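## Task

Pick up the wine glass standing on the table and hang it inverted on the rack so that its whole stem sits inside a free curl and the glass touches only the wire. The glass must not be thrown or let fall more than about a thumb's length, no glass may tip over while unheld, and a bump as violent as such a fall can also count as failure. The glass already on the rack must still hang straight in its own curl at the end.

## Robot and tools

Robot: two 6-joint arms, left_arm and right_arm, each with a parallel two-finger gripper and a wrist camera. A fixed overhead camera, cam_high, and the wrist cameras cam_left_wrist and cam_right_wrist each give 896x504 images.

Frame: all hand positions, quaternions (wxyz) and velocities are in the scene frame. Its origin is at table-top height, halfway between the nominal arm bases; +z points up, +x points out across the table, and left_arm sits on the +y side (image left/right does not match these names). Calibrated base positions: left_arm (+0.008, +0.372, 0) m, right_arm (-0.006, -0.344, 0) m, both nearly unrotated. end_effector_position is the point between the finger pads, roughly 1 cm short of the tips; the fingers point along the gripper's +z and close along its y. Reported poses can be off by a few cm, more when the arm is stretched out.

Row layout (used by execute_actions and move): 14 numbers, each from -1 to 1. First 7 are left_arm, last 7 right_arm. Within each arm the order is: shoulder, elbow, wrist roll, wrist pitch, waist, wrist yaw, gripper opening. The six joint numbers are scaled offsets, not poses: 1.0 equals 1.258 rad (shoulder), 1.3 (elbow), 2.022 (wrist roll), 2.073 (wrist pitch), 1.202 (waist), 2.022 (wrist yaw). They are added to the Joint targets shown in the latest result as they stand when the action (or move) begins, not to the previous row. Sending 0 for a joint re-commands its current target. The opening number is absolute: +1 fully open, -1 closed. Always send the gripper value you want kept; 0 is itself a half-open command.

Joint ranges (rad): waist -2.618..3.054, shoulder 0..3.142, elbow 0..3.142, wrist pitch -1.571..1.571, wrist yaw -1.571..1.571, wrist roll -2.094..2.094. Asking for more than 0.059 rad beyond an end gets the action refused for both arms; real ends may differ by up to 0.059 rad, and a "joint sent to its limit" line means a joint was clipped.

execute_actions(actions, cameras): actions is a list of actions; each action is a list of up to 15 rows, one per 1/30 s step, and the last row is held to fill 15 steps (0.5 s). An empty list just reports state and images. Joint speed is capped (targets stay within a per-joint lead of the measured angle), so big offsets need several actions.

move(target, speed, blend, opening_speed, blocking, cameras): target is one row or a list of up to 15 rows; every row's offsets count from the same starting Joint targets. All joints travel together along interpolated paths (no obstacle avoidance), at least 0.5 s and at most 10 s. speed is rad/s for the joint with the farthest to go, 0.01 to 2, default 0.5. blend (rad) rounds corners between listed targets. opening_speed (at least 0.2 per second on the -1..1 scale) ramps the gripper. blocking=false returns after about 0.5 s while motion continues. The extra "move:" line reports done, off_target, moving, held or fault, plus the worst-lagging joint per arm. Faster motion and targets set deep past a contact hit and press harder.

wait(seconds 0..10) lets time run with last commands held; stop brakes a running move; zoom_image(camera, region [x0,y0,x1,y1], at most 504x504 px) enlarges part of the newest image; read_manual gives licence text; finished_scene(scene) ends the current scene (1 or 2) irreversibly, and the goal must then stay satisfied without the robot.

Results: Joint positions, velocities and torques per arm in the joint order above; positions and velocities end with the finger gap in metres (0.093 open) and its rate. Joint targets are what the next offsets build on. grip_measured reads the gripper motor on the -1..+1 scale: pads meet near -0.94, and each mm of object width adds about 0.0208. To grip firmly, send a value about 0.24 below the reading for the object's width (round or small items may need lower); keep sending it to hold, and send something well above that reading to release. A reading below -0.94 does not prove an object is held. Torques include arm weight and wrap at ±28 N m on entries 1, 2 and 5. "joint command not followed" means the clearance check altered targets; it does not keep the two grippers from colliding.

Cameras: calibration lines give K, distortion and world-to-camera transforms; wrist camera images may lag while the arm moves.

Avoid: releasing the glass above the rack by more than a short gap, fast swings that fling it, knocking either glass over or off the table, leaving a glass unsupported on its side, hard contact between the arms, and pushing into the rack. Motors heat when holding loads, stretched out, or pressing on something; MOTOR HOT appears at 75 °C, an over-temperature fold-up at 90 °C disables that arm, and at 100 °C it falls. Time spent thinking lets the scene run on, and objects may occasionally be nudged by outside pushes.

Each tool is called after ">>>" in YAML: its name, and indented under it one key for each argument.

## Session

>>> execute_actions:
  actions: []

Scene clock: 0.00 s.
left_arm: end_effector_position=(+0.2107, +0.1865, +0.1947) grip_measured=+1.000 end_effector_quat_wxyz=(+0.040, +0.297, +0.951, -0.080) | right_arm: end_effector_position=(+0.2309, -0.5403, +0.1996) grip_measured=+1.000 end_effector_quat_wxyz=(+0.270, +0.698, +0.663, -0.015)
Joint names: [shoulder, elbow, wrist roll, wrist pitch, waist, wrist yaw]
Joint positions: left_arm=[1.481 1.47 -0.069 -1.426 -0.664 0.121 0.093] | right_arm=[1.245 1.178 0.964 -0.97 -0.638 0.126 0.093]
Joint velocities: within noise
Joint torques (N m): no reading
Heat: left arm: 34 °C; right arm: 37 °C.
Joint targets: left_arm=[1.472 1.480 -0.069 -1.424 -0.664 0.121] | right_arm=[1.241 1.187 0.965 -0.970 -0.638 0.126]
Tool commands: left_gripper/opening=+1.0 right_gripper/opening=+1.0

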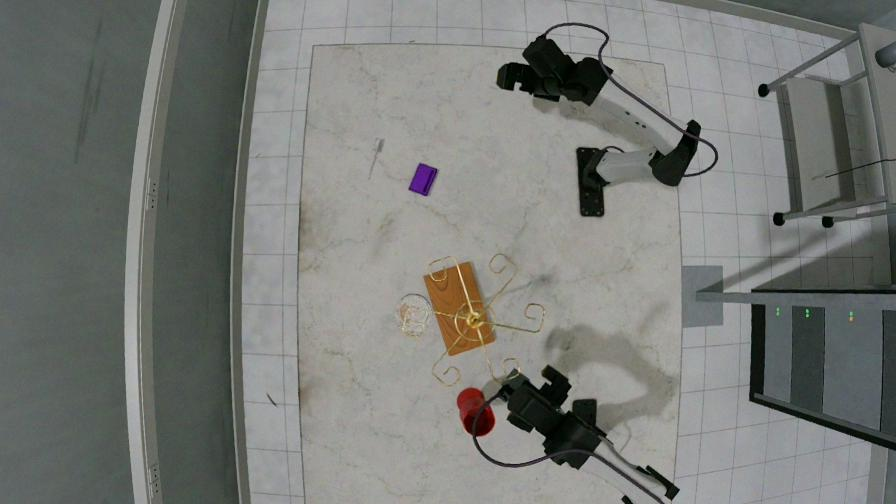

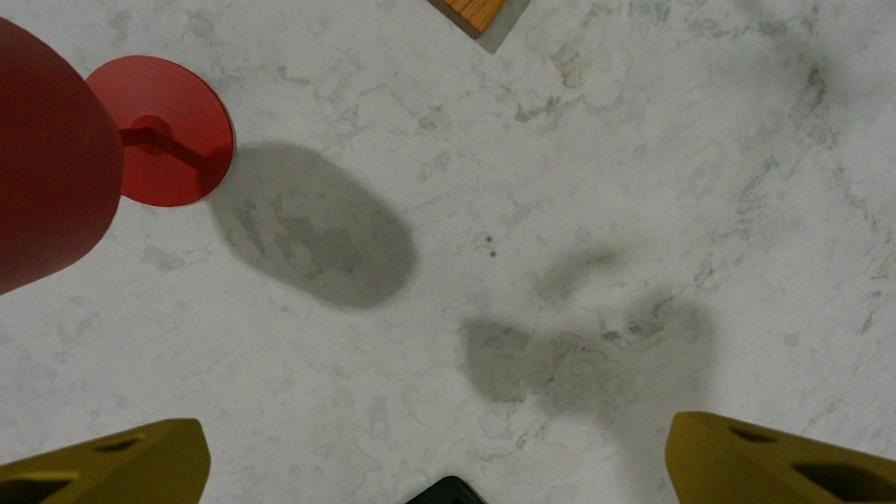

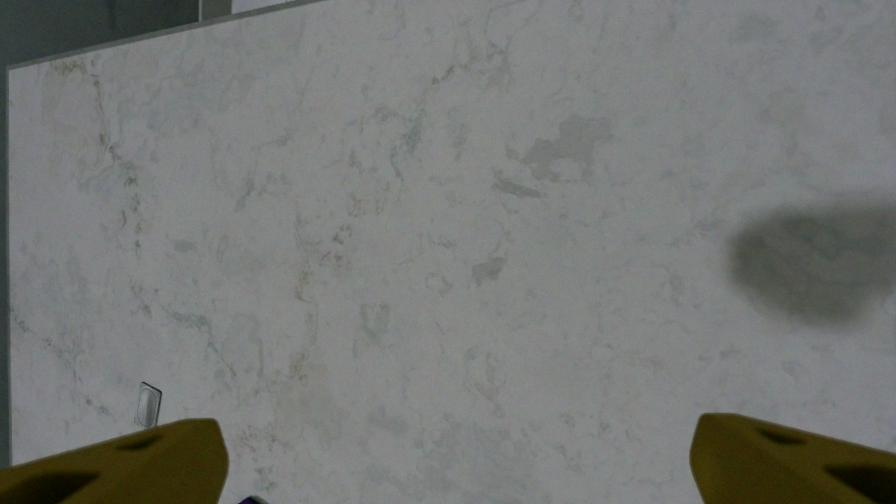

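>>> zoom_image:
  camera: "cam_high"
  region: [380, 230, 580, 450]

>>> zoom_image:
  camera: "cam_left_wrist"
  region: [0, 0, 504, 350]

Scaled by 2.291 from the camera's 896x504 image, which has a finer 1280x720 frame.

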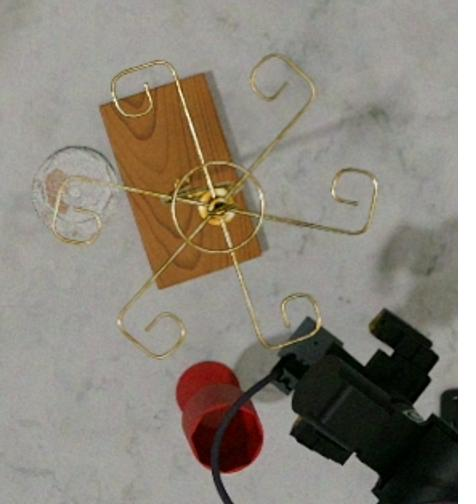

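Scaled by 1.000.

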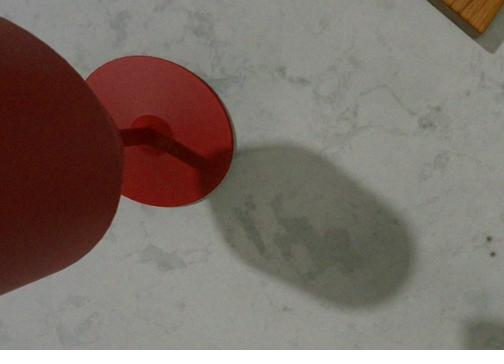

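>>> move:
  target:
    - [-0.2957,0.0923,0,-0.0608,0,0,1,0,0,0,0,0,0,1]
    - [-0.2957,0.0923,0,-0.0608,0.9933,0,1,0,0,0,0,0,0,1]
  speed: 0.8

Scene clock: 204.70 s.
left_arm: end_effector_position=(+0.1968, +0.4576, +0.3069) grip_measured=+1.000 end_effector_quat_wxyz=(+0.261, -0.267, +0.927, +0.001) | right_arm: end_effector_position=(+0.2309, -0.5403, +0.1996) grip_measured=+1.000 end_effector_quat_wxyz=(+0.270, +0.698, +0.663, -0.015)
Joint names: [shoulder, elbow, wrist roll, wrist pitch, waist, wrist yaw]
Joint positions: left_arm=[1.098 1.587 -0.069 -1.544 0.525 0.121 0.093] | right_arm=[1.245 1.178 0.964 -0.97 -0.638 0.126 0.093]
Joint velocities: within noise
Joint torques (N m): left_arm=[-1.07 5.04 -0.05 1.19 -0.23 0.04] | right_arm=[-4.51 6.84 -0.11 1.1 -0.17 -0.11]
Heat: left arm: 38 °C; right arm: 43 °C.
Joint targets: left_arm=[1.100 1.599 -0.069 -1.550 0.530 0.121] | right_arm=[1.241 1.187 0.965 -0.970 -0.638 0.126]
move: done
camera_calibration:
cam_left_wrist: T_world_to_cam=[[0.484157, -0.863122, 0.143569, 0.256872], [-0.862255, -0.498532, -0.0893437, 0.465456], [0.148688, -0.0805366, -0.985599, 0.390604], [0, 0, 0, 1]] pos_world=[0.218897, 0.485214, 0.389686]

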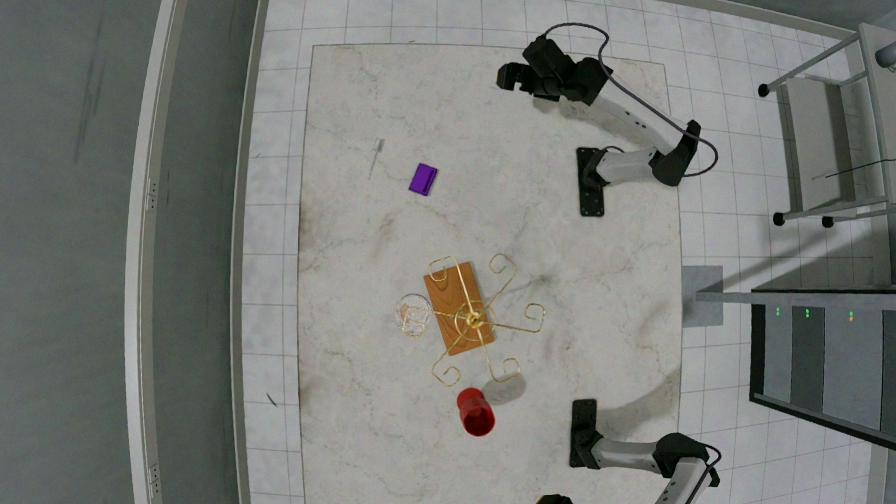

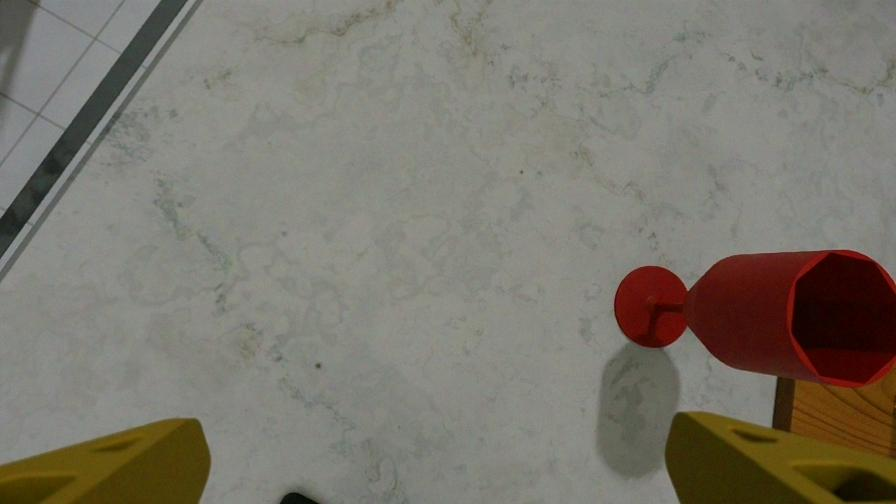

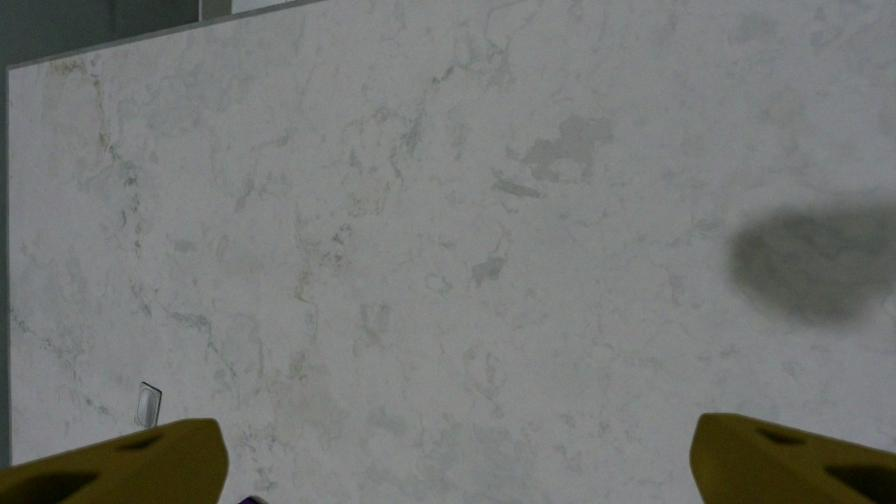

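>>> zoom_image:
  camera: "cam_left_wrist"
  region: [590, 220, 896, 420]

>>> zoom_image:
  camera: "cam_high"
  region: [380, 240, 560, 450]

>>> zoom_image:
  camera: "cam_high"
  region: [390, 320, 530, 450]

Scaled by 1.647 from the camera's 896x504 image, which has a finer 1280x720 frame.

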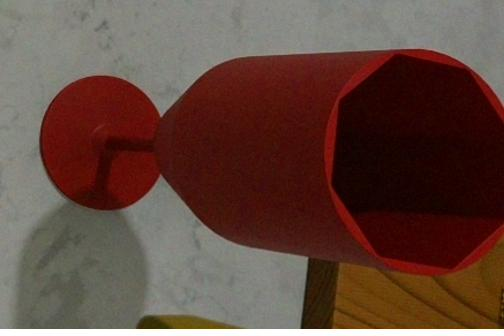

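Scaled by 2.400 from the camera's 896x504 image, which has a finer 1280x720 frame.

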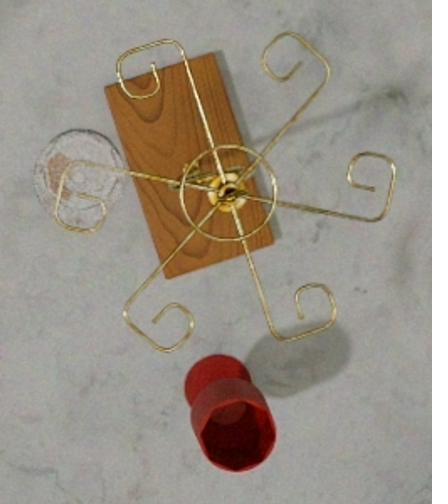

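Scaled by 3.600 from the camera's 896x504 image, which has a finer 1280x720 frame.

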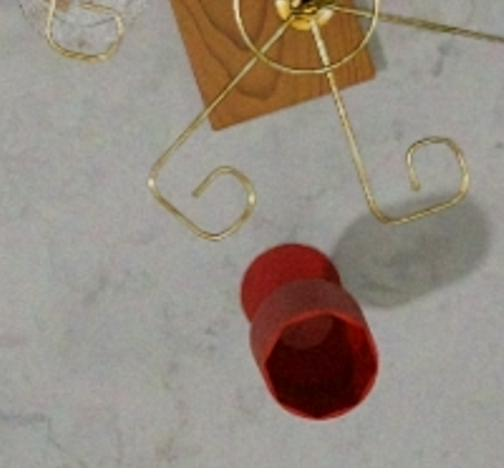

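>>> move:
  target:
    - [0,0,0.8111,0,0.0358,0.7072,1,0,0,0,0,0,0,1]
    - [0.368,-0.7546,0.8111,0.446,0.0358,0.7072,1,0,0,0,0,0,0,1]
  speed: 0.8

>>> zoom_image:
  camera: "cam_high"
  region: [390, 320, 530, 450]

Scene clock: 290.17 s.
left_arm: end_effector_position=(+0.2753, +0.3423, +0.1367) grip_measured=+1.000 end_effector_quat_wxyz=(+0.608, +0.341, +0.631, -0.340) | right_arm: end_effector_position=(+0.2309, -0.5403, +0.1996) grip_measured=+1.000 end_effector_quat_wxyz=(+0.270, +0.698, +0.663, -0.015)
Joint names: [shoulder, elbow, wrist roll, wrist pitch, waist, wrist yaw]
Joint positions: left_arm=[1.56 0.623 1.563 -0.64 0.567 1.541 0.093] | right_arm=[1.245 1.178 0.964 -0.97 -0.638 0.126 0.093]
Joint velocities: within noise
Joint torques (N m): left_arm=[-5.03 3.45 0.01 0.36 0.21 0.65] | right_arm=[-4.36 6.67 -0.1 1.11 -0.2 -0.05]
Heat: left arm: 37 °C; right arm: 43 °C.
Joint targets: left_arm=[1.563 0.618 1.571 -0.626 0.573 1.551] | right_arm=[1.241 1.187 0.965 -0.970 -0.638 0.126]
move: done
camera_calibration:
cam_left_wrist: T_world_to_cam=[[-0.84969, -0.527259, 0.0050032, 0.414942], [-0.234445, 0.36928, -0.89926, 0.101253], [0.472295, -0.765265, -0.437386, 0.272246], [0, 0, 0, 1]] pos_world=[0.24773, 0.389732, 0.208054]

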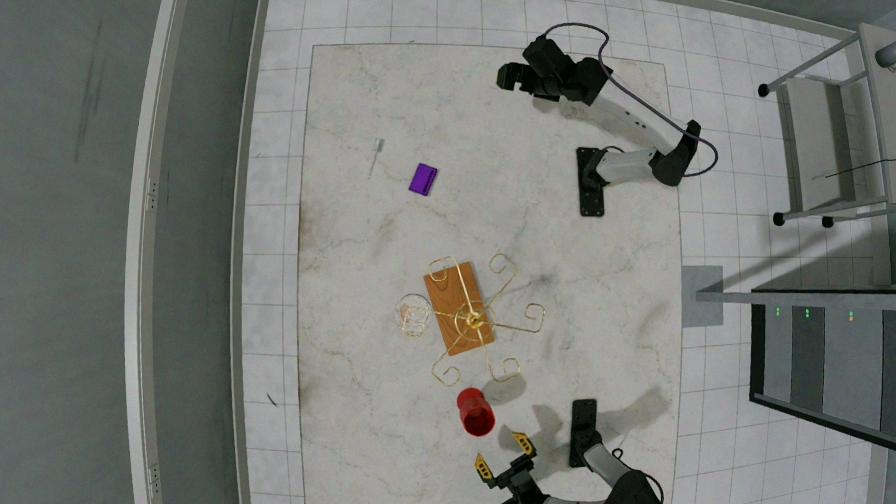

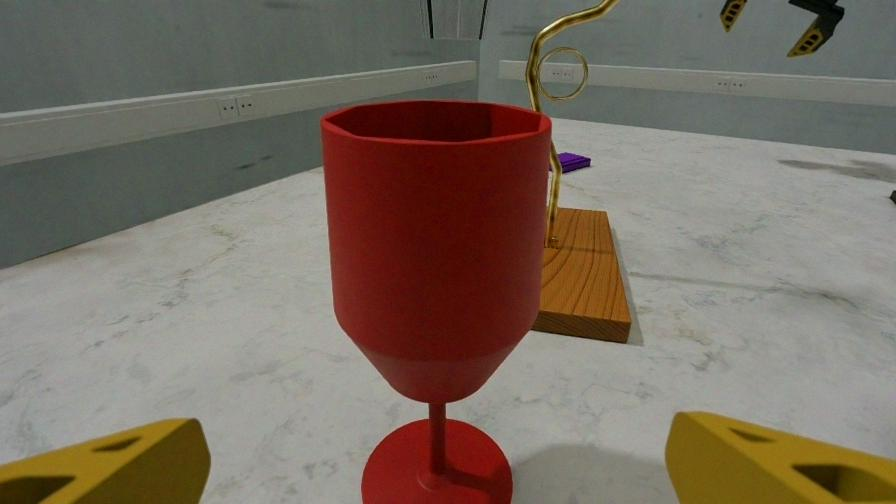

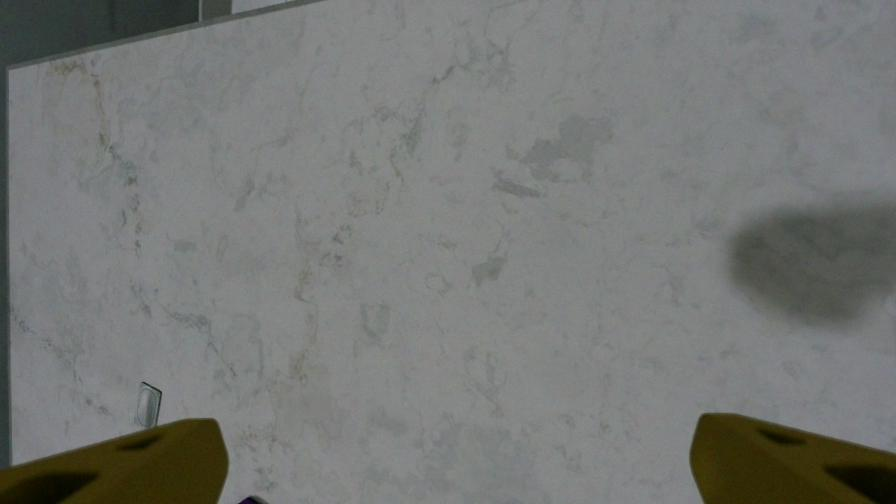

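Scaled by 3.600 from the camera's 896x504 image, which has a finer 1280x720 frame.

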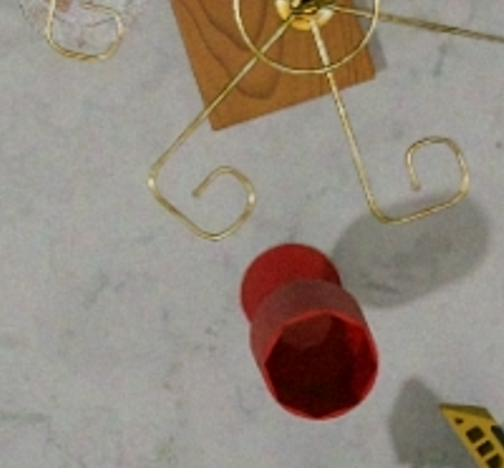

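>>> move:
  target: [0.1526,0.1728,0,-0.0156,-0.183,0,1,0,0,0,0,0,0,1]
  speed: 0.4
  cameras: ["cam_high","cam_left_wrist"]

>>> zoom_image:
  camera: "cam_high"
  region: [390, 320, 570, 500]

Scene clock: 322.53 s.
left_arm: end_effector_position=(+0.3107, +0.3043, +0.1347) grip_measured=+1.000 end_effector_quat_wxyz=(+0.569, +0.406, +0.591, -0.401) | right_arm: end_effector_position=(+0.2309, -0.5403, +0.1996) grip_measured=+1.000 end_effector_quat_wxyz=(+0.270, +0.698, +0.663, -0.015)
Joint names: [shoulder, elbow, wrist roll, wrist pitch, waist, wrist yaw]
Joint positions: left_arm=[1.746 0.819 1.563 -0.648 0.355 1.541 0.093] | right_arm=[1.245 1.178 0.964 -0.97 -0.638 0.126 0.093]
Joint velocities: within noise
Joint torques (N m): left_arm=[-6.32 5.59 0.08 0.13 -0.68 0.61] | right_arm=[-4.51 6.99 -0.14 1.1 -0.06 -0.06]
Heat: left arm: 36 °C; right arm: 43 °C.
Joint targets: left_arm=[1.755 0.843 1.571 -0.658 0.353 1.551] | right_arm=[1.241 1.187 0.965 -0.970 -0.638 0.126]
move: done
camera_calibration:
cam_left_wrist: T_world_to_cam=[[-0.941523, -0.336934, 0.00309595, 0.395899], [-0.150001, 0.410896, -0.899258, 0.0828651], [0.301719, -0.847136, -0.437408, 0.303486], [0, 0, 0, 1]] pos_world=[0.29361, 0.356437, 0.206039]
Images, in order (width x height): cam_high 896x504, cam_left_wrist 896x504.

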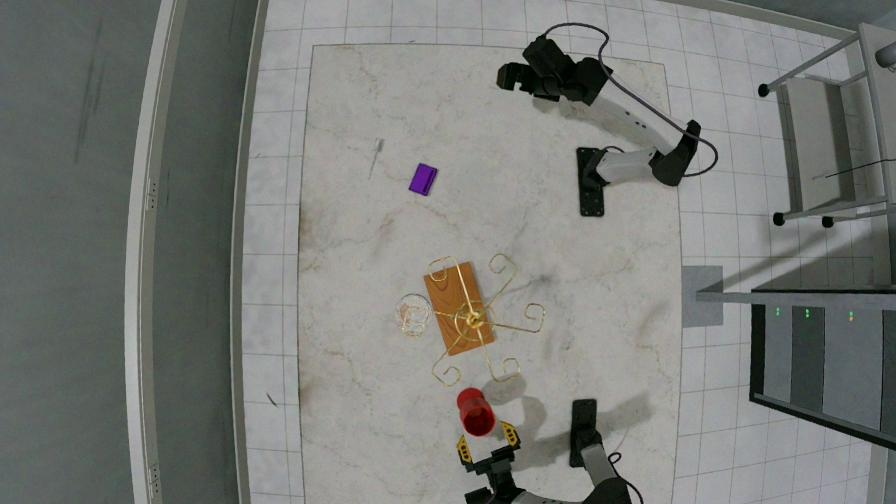

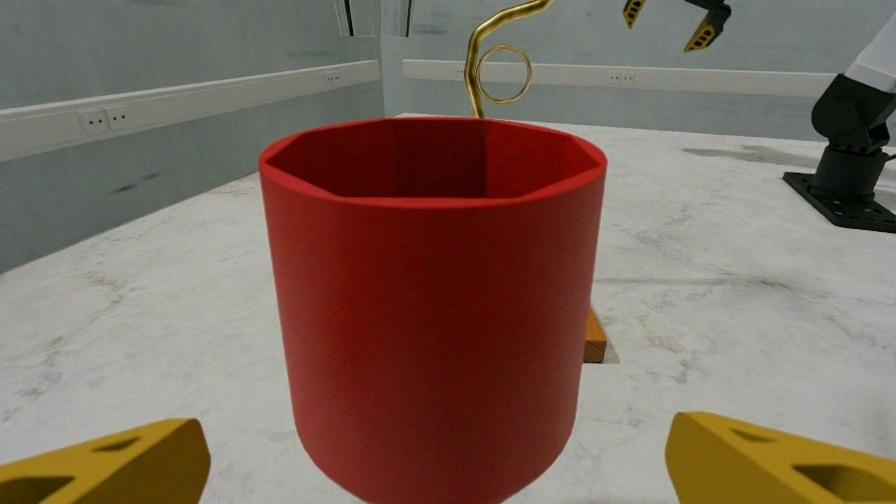

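Scaled by 2.800 from the camera's 896x504 image, which has a finer 1280x720 frame.

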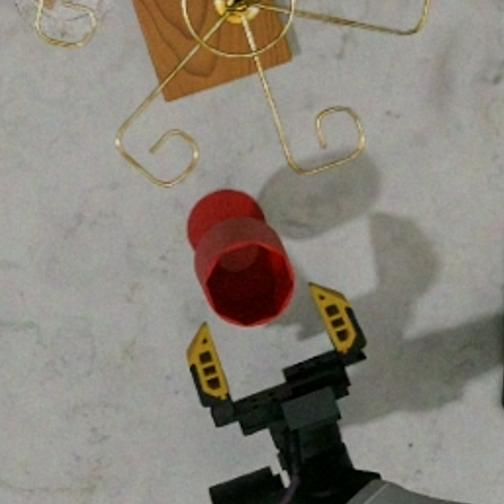

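>>> move:
  target: [0.0898,0.1141,0,-0.017,-0.1464,0,1,0,0,0,0,0,0,1]
  speed: 0.15
  cameras: ["cam_high","cam_left_wrist"]

>>> zoom_image:
  camera: "cam_high"
  region: [390, 320, 570, 500]

Scene clock: 332.10 s.
left_arm: end_effector_position=(+0.3280, +0.2586, +0.1349) grip_measured=+1.000 end_effector_quat_wxyz=(+0.532, +0.457, +0.553, -0.450) | right_arm: end_effector_position=(+0.2309, -0.5403, +0.1996) grip_measured=+1.000 end_effector_quat_wxyz=(+0.270, +0.698, +0.663, -0.015)
Joint names: [shoulder, elbow, wrist roll, wrist pitch, waist, wrist yaw]
Joint positions: left_arm=[1.858 0.966 1.563 -0.683 0.18 1.541 0.093] | right_arm=[1.245 1.178 0.964 -0.97 -0.638 0.126 0.093]
Joint velocities: within noise
Joint torques (N m): left_arm=[-7.66 5.72 0 0.12 -0.8 0.65] | right_arm=[-4.57 6.75 -0.14 1.11 -0.05 -0.09]
Heat: left arm: 36 °C; right arm: 43 °C.
Joint targets: left_arm=[1.868 0.991 1.571 -0.693 0.177 1.551] | right_arm=[1.241 1.187 0.965 -0.970 -0.638 0.126]
move: done
camera_calibration:
cam_left_wrist: T_world_to_cam=[[-0.985823, -0.167766, 0.0027145, 0.367706], [-0.0757898, 0.430805, -0.899257, 0.0749717], [0.149695, -0.886714, -0.437412, 0.319809], [0, 0, 0, 1]] pos_world=[0.320301, 0.312969, 0.206309]
Images, in order (width x height): cam_high 896x504, cam_left_wrist 896x504.

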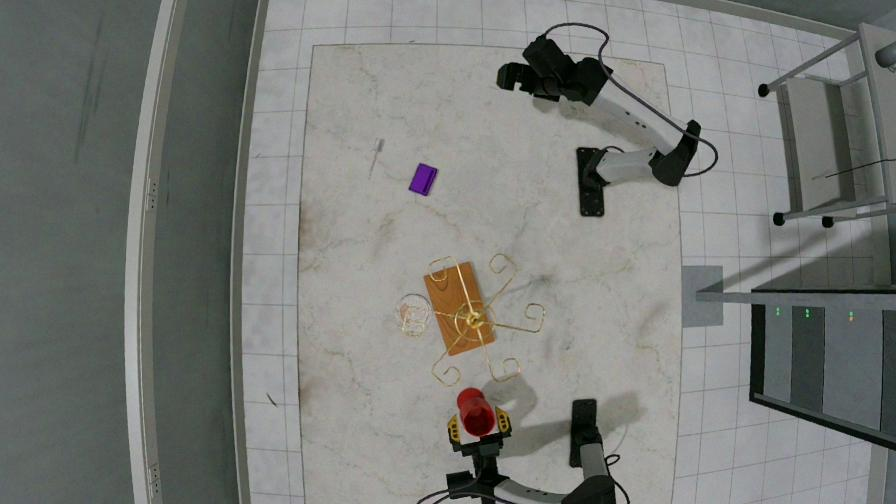

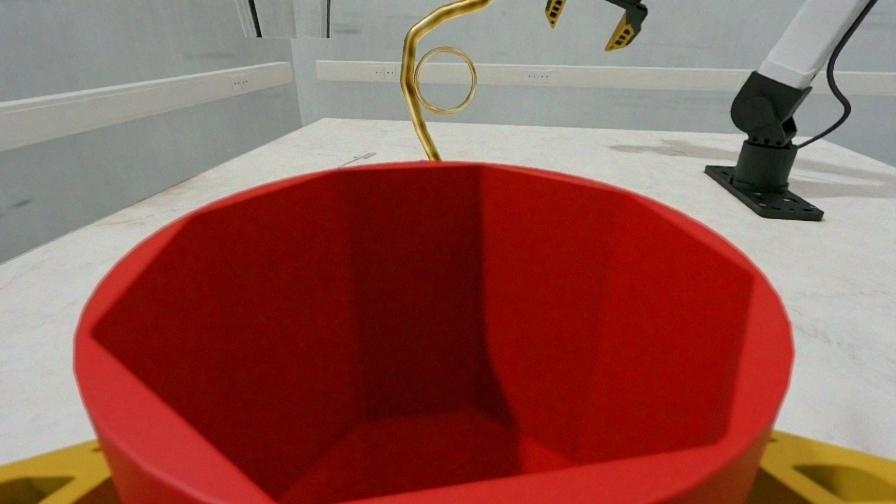

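Scaled by 2.800 from the camera's 896x504 image, which has a finer 1280x720 frame.

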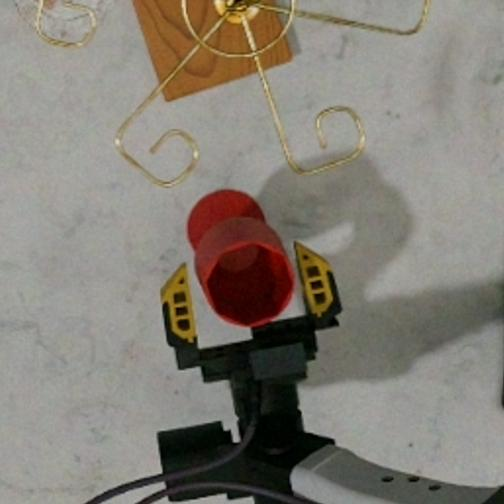

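>>> move:
  target: [0,0,0,0,0,0,0.4,0,0,0,0,0,0,1]
  opening_speed: 0.3
  cameras: ["cam_high","cam_left_wrist"]

Scene clock: 340.13 s.
left_arm: end_effector_position=(+0.3279, +0.2586, +0.1349) grip_measured=+0.558 end_effector_quat_wxyz=(+0.532, +0.456, +0.554, -0.450) | right_arm: end_effector_position=(+0.2309, -0.5403, +0.1996) grip_measured=+1.000 end_effector_quat_wxyz=(+0.270, +0.698, +0.663, -0.015)
Joint names: [shoulder, elbow, wrist roll, wrist pitch, waist, wrist yaw]
Joint positions: left_arm=[1.858 0.966 1.563 -0.685 0.18 1.541 0.072] | right_arm=[1.245 1.178 0.964 -0.97 -0.638 0.126 0.093]
Joint velocities: within noise
Joint torques (N m): left_arm=[-7.58 5.98 0.01 0.14 -0.55 0.6] | right_arm=[-4.48 6.78 -0.12 1.12 -0.12 -0.03]
Heat: left arm: 36 °C; right arm: 43 °C.
Joint targets: left_arm=[1.868 0.991 1.571 -0.693 0.177 1.551] | right_arm=[1.241 1.187 0.965 -0.970 -0.638 0.126]
move: done
camera_calibration:
cam_left_wrist: T_world_to_cam=[[-0.985818, -0.167765, 0.0042403, 0.367377], [-0.0771399, 0.43056, -0.899259, 0.0754788], [0.149038, -0.886833, -0.437395, 0.320052], [0, 0, 0, 1]] pos_world=[0.32029, 0.312967, 0.206306]
Images, in order (width x height): cam_high 896x504, cam_left_wrist 896x504.

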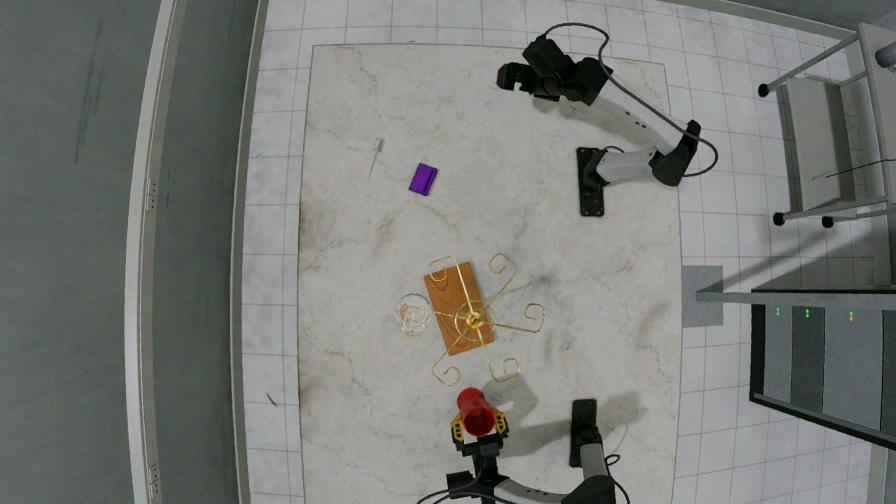

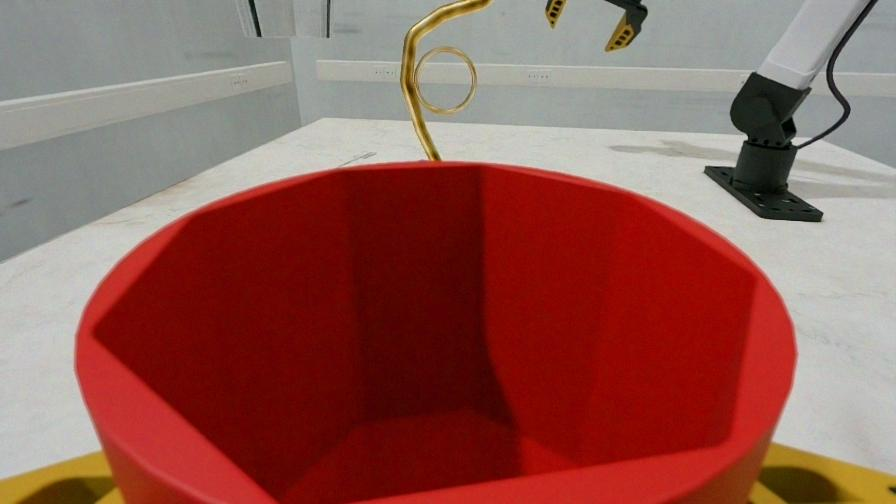

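>>> move:
  target:
    - [-0.0928,0.0956,0,-0.1166,0,0,0.4,0,0,0,0,0,0,1]
    - [-0.3246,0.2309,0,-0.3422,0.2396,0,0.4,0,0,0,0,0,0,1]
  speed: 0.35
  blend: 0.05
  cameras: ["cam_high","cam_left_wrist"]

>>> zoom_image:
  camera: "cam_high"
  region: [390, 320, 570, 500]

Scene clock: 363.27 s.
left_arm: end_effector_position=(+0.3024, +0.3298, +0.3031) grip_measured=+0.550 end_effector_quat_wxyz=(+0.583, +0.364, +0.618, -0.381) | right_arm: end_effector_position=(+0.2309, -0.5403, +0.1996) grip_measured=+1.000 end_effector_quat_wxyz=(+0.270, +0.698, +0.663, -0.015)
Joint names: [shoulder, elbow, wrist roll, wrist pitch, waist, wrist yaw]
Joint positions: left_arm=[1.482 1.263 1.563 -1.392 0.461 1.541 0.072] | right_arm=[1.245 1.178 0.964 -0.97 -0.638 0.126 0.093]
Joint velocities: within noise
Joint torques (N m): left_arm=[-8.01 6.94 0.05 0.07 0.03 0.61] | right_arm=[-4.42 6.91 -0.1 1.12 -0.12 -0.05]
Heat: left arm: 37 °C; right arm: 43 °C.
Joint targets: left_arm=[1.460 1.291 1.571 -1.403 0.465 1.551] | right_arm=[1.241 1.187 0.965 -0.970 -0.638 0.126]
move: done
camera_calibration:
cam_left_wrist: T_world_to_cam=[[-0.90009, -0.434028, 0.0381805, 0.40508], [-0.22077, 0.378772, -0.898772, 0.254454], [0.37563, -0.817405, -0.43675, 0.368952], [0, 0, 0, 1]] pos_world=[0.282195, 0.381019, 0.37437]
Images, in order (width x height): cam_high 896x504, cam_left_wrist 896x504.

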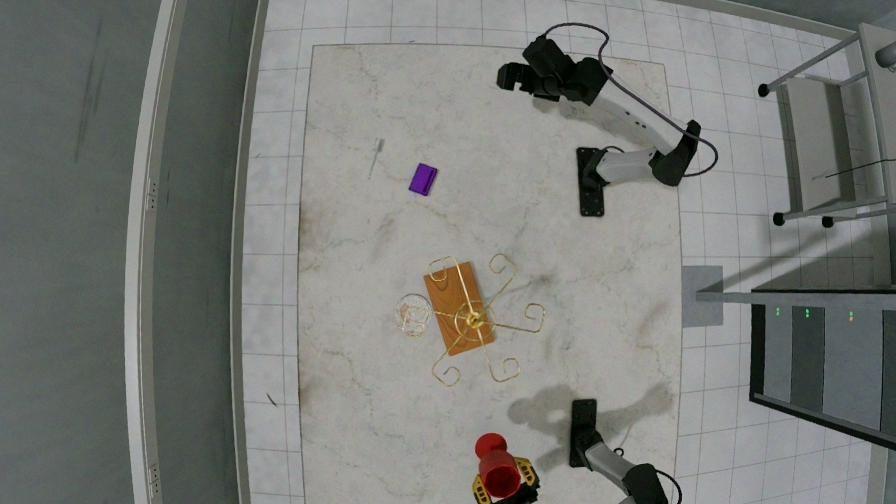

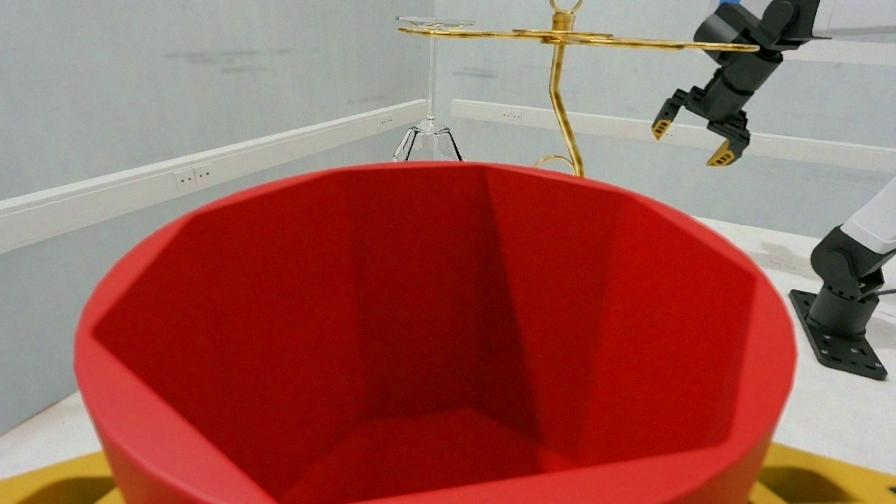

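Scaled by 2.800 from the camera's 896x504 image, which has a finer 1280x720 frame.

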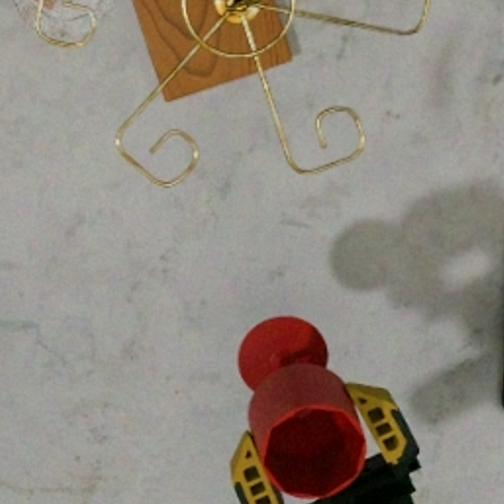

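>>> zoom_image:
  camera: "cam_high"
  region: [425, 355, 475, 395]

>>> zoom_image:
  camera: "cam_high"
  region: [480, 345, 530, 385]

>>> zoom_image:
  camera: "cam_high"
  region: [390, 285, 450, 345]

>>> zoom_image:
  camera: "cam_left_wrist"
  region: [380, 0, 780, 180]

Scaled by 10.080 from the camera's 896x504 image, which has a finer 1280x720 frame.

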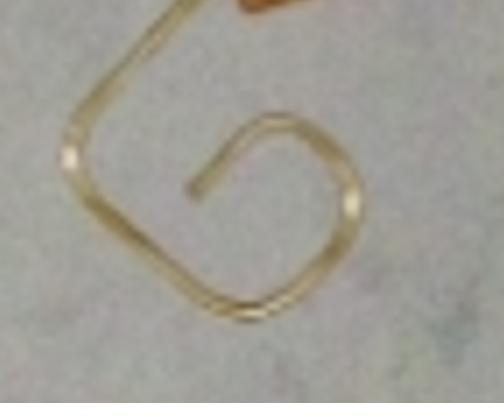

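Scaled by 10.080 from the camera's 896x504 image, which has a finer 1280x720 frame.

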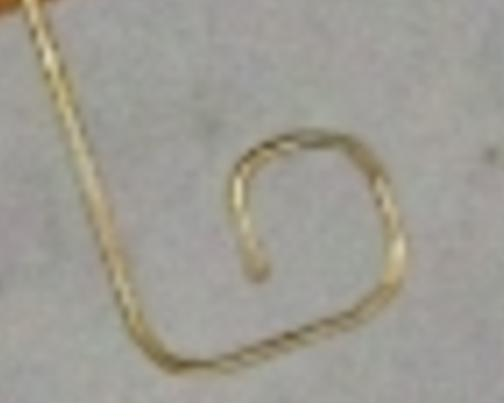

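Scaled by 8.400 from the camera's 896x504 image, which has a finer 1280x720 frame.

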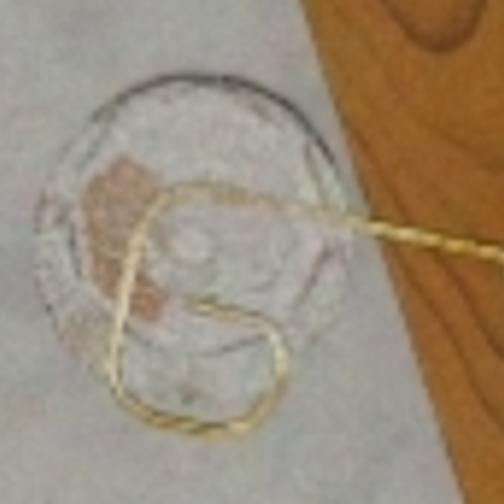

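Scaled by 1.260 from the camera's 896x504 image, which has a finer 1280x720 frame.

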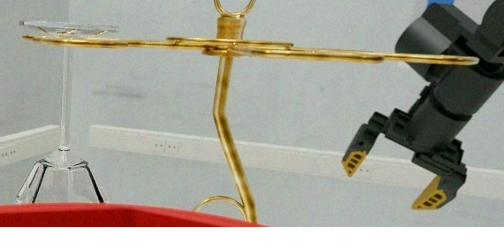

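>>> move:
  target: [0,0,-0.78,0,0,0.01,0.4,0,0,0,0,0,0,1]
  speed: 0.8
  cameras: []

>>> move:
  target: [0,0,-0.776,0,0,0,0.4,0,0,0,0,0,0,1]
  speed: 0.8

>>> zoom_image:
  camera: "cam_high"
  region: [390, 320, 570, 500]

Scene clock: 475.70 s.
left_arm: end_effector_position=(+0.3023, +0.3298, +0.3036) grip_measured=+0.550 end_effector_quat_wxyz=(+0.148, -0.174, +0.695, -0.682) | right_arm: end_effector_position=(+0.2309, -0.5403, +0.1996) grip_measured=+1.000 end_effector_quat_wxyz=(+0.270, +0.698, +0.663, -0.015)
Joint names: [shoulder, elbow, wrist roll, wrist pitch, waist, wrist yaw]
Joint positions: left_arm=[1.482 1.263 0.011 -1.394 0.461 1.545 0.072] | right_arm=[1.245 1.178 0.964 -0.97 -0.638 0.126 0.093]
Joint velocities: within noise
Joint torques (N m): left_arm=[-7.87 6.86 -0.22 0.21 -0.08 0.82] | right_arm=[-4.51 6.65 -0.1 1.12 -0.02 -0.05]
Heat: left arm: 40 °C; right arm: 43 °C.
Joint targets: left_arm=[1.460 1.291 -0.006 -1.403 0.465 1.572] | right_arm=[1.241 1.187 0.965 -0.970 -0.638 0.126]
move: done
No camera images: "cameras" was empty.

Scene clock: 478.57 s.
left_arm: end_effector_position=(+0.3023, +0.3298, +0.3038) grip_measured=+0.550 end_effector_quat_wxyz=(+0.379, +0.615, -0.367, +0.586) | right_arm: end_effector_position=(+0.2309, -0.5403, +0.1996) grip_measured=+1.000 end_effector_quat_wxyz=(+0.270, +0.698, +0.663, -0.015)
Joint names: [shoulder, elbow, wrist roll, wrist pitch, waist, wrist yaw]
Joint positions: left_arm=[1.482 1.263 -1.565 -1.394 0.461 1.545 0.072] | right_arm=[1.245 1.178 0.964 -0.97 -0.638 0.126 0.093]
Joint velocities: within noise
Joint torques (N m): left_arm=[-7.88 6.82 -0.24 0.11 -0.17 0.75] | right_arm=[-4.45 6.86 -0.09 1.11 -0.08 -0.06]
Heat: left arm: 40 °C; right arm: 43 °C.
Joint targets: left_arm=[1.460 1.291 -1.575 -1.403 0.465 1.572] | right_arm=[1.241 1.187 0.965 -0.970 -0.638 0.126]
move: done
camera_calibration:
cam_left_wrist: T_world_to_cam=[[0.891033, 0.453214, -0.0256334, -0.409757], [-0.154491, 0.355863, 0.92168, -0.310414], [0.42684, -0.817287, 0.387103, 0.103446], [0, 0, 0, 1]] pos_world=[0.272996, 0.380718, 0.235554]

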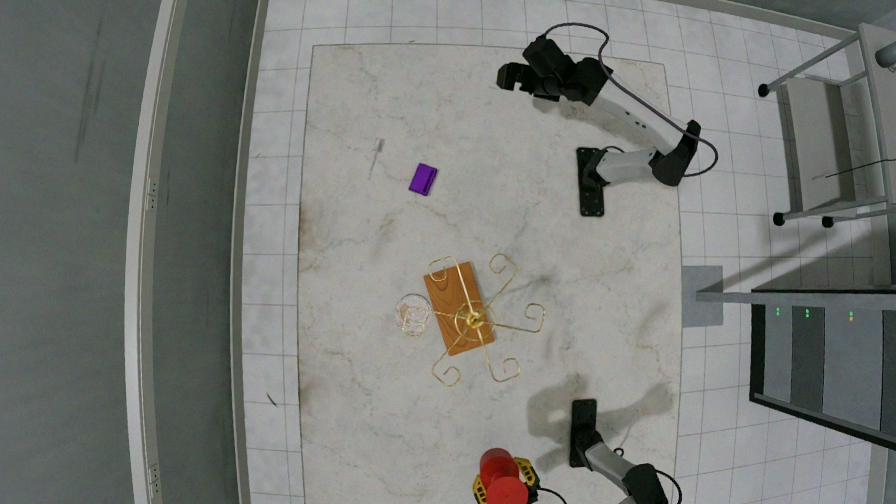

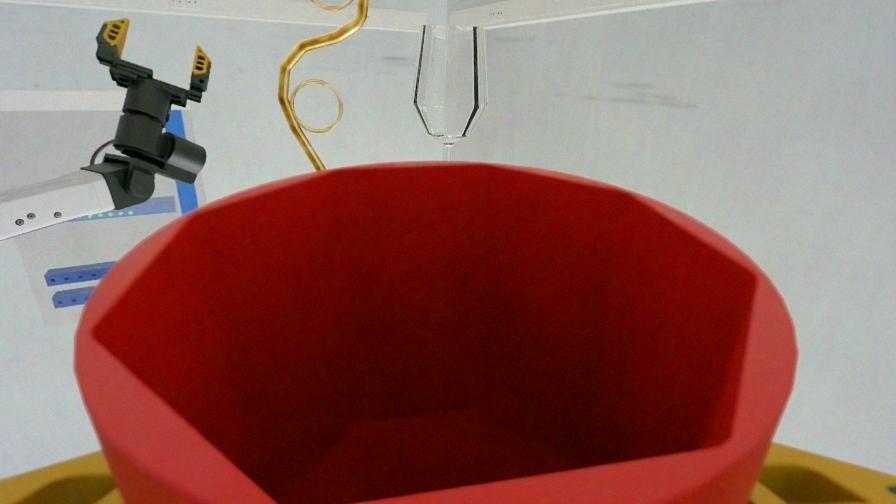

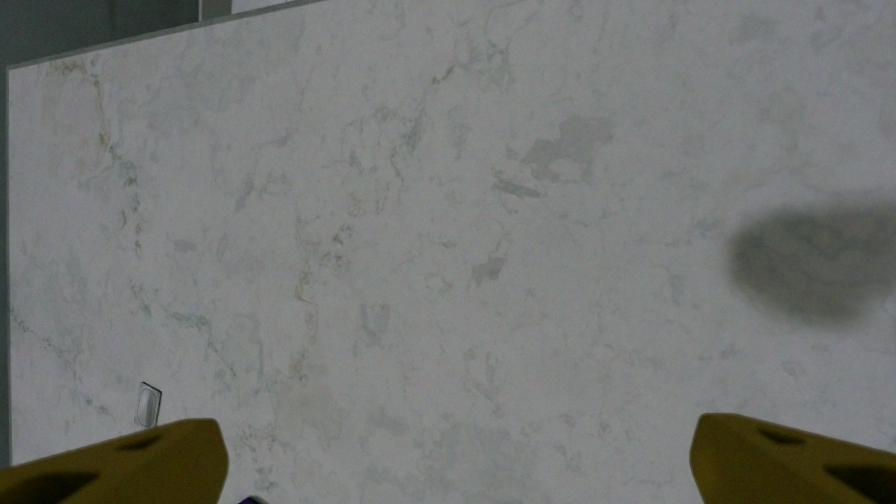

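Scaled by 2.800 from the camera's 896x504 image, which has a finer 1280x720 frame.

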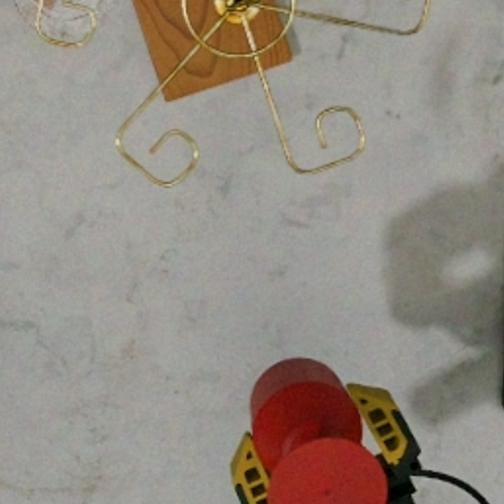

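>>> move:
  target: [0.355,0.265,0,0.0498,-0.4426,0,0.4,0,0,0,0,0,0,1]
  speed: 0.5
  cameras: ["cam_high","cam_left_wrist"]

>>> zoom_image:
  camera: "cam_high"
  region: [410, 320, 530, 440]

Scene clock: 493.53 s.
left_arm: end_effector_position=(+0.3497, +0.1783, +0.2702) grip_measured=+0.550 end_effector_quat_wxyz=(+0.520, +0.496, -0.515, +0.467) | right_arm: end_effector_position=(+0.2309, -0.5403, +0.1996) grip_measured=+1.000 end_effector_quat_wxyz=(+0.270, +0.698, +0.663, -0.015)
Joint names: [shoulder, elbow, wrist roll, wrist pitch, waist, wrist yaw]
Joint positions: left_arm=[1.904 1.605 -1.566 -1.312 -0.071 1.547 0.072] | right_arm=[1.245 1.178 0.964 -0.97 -0.638 0.126 0.093]
Joint velocities: within noise
Joint torques (N m): left_arm=[-10 7.24 -0.17 0.34 -0.09 0.73] | right_arm=[-4.49 6.72 -0.15 1.1 -0.09 -0.08]
Heat: left arm: 40 °C; right arm: 43 °C.
Joint targets: left_arm=[1.906 1.636 -1.575 -1.299 -0.067 1.571] | right_arm=[1.241 1.187 0.965 -0.970 -0.638 0.126]
move: done
camera_calibration:
cam_left_wrist: T_world_to_cam=[[0.997791, -0.0611173, -0.0260341, -0.329691], [0.0477206, 0.386788, 0.920933, -0.294314], [-0.0462153, -0.920141, 0.38885, 0.155692], [0, 0, 0, 1]] pos_world=[0.350203, 0.236946, 0.201919]
Images, in order (width x height): cam_high 896x504, cam_left_wrist 896x504.

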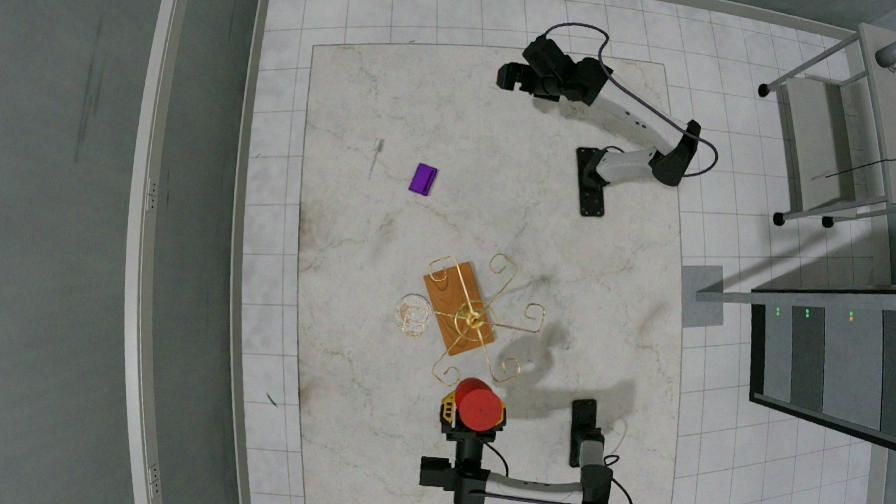

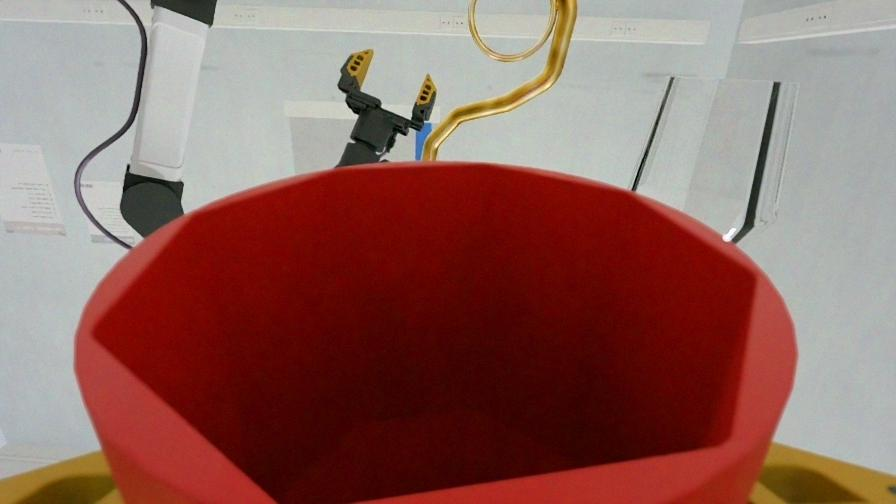

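Scaled by 4.200 from the camera's 896x504 image, which has a finer 1280x720 frame.

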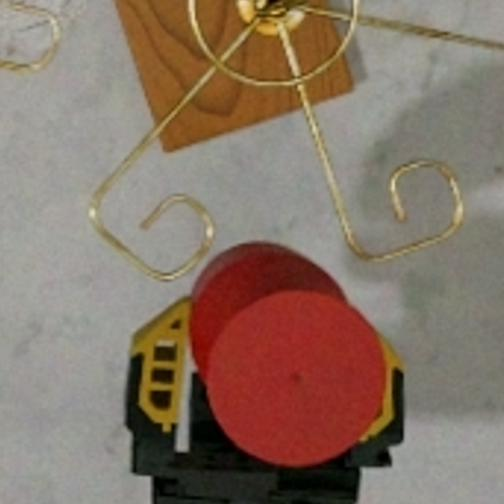

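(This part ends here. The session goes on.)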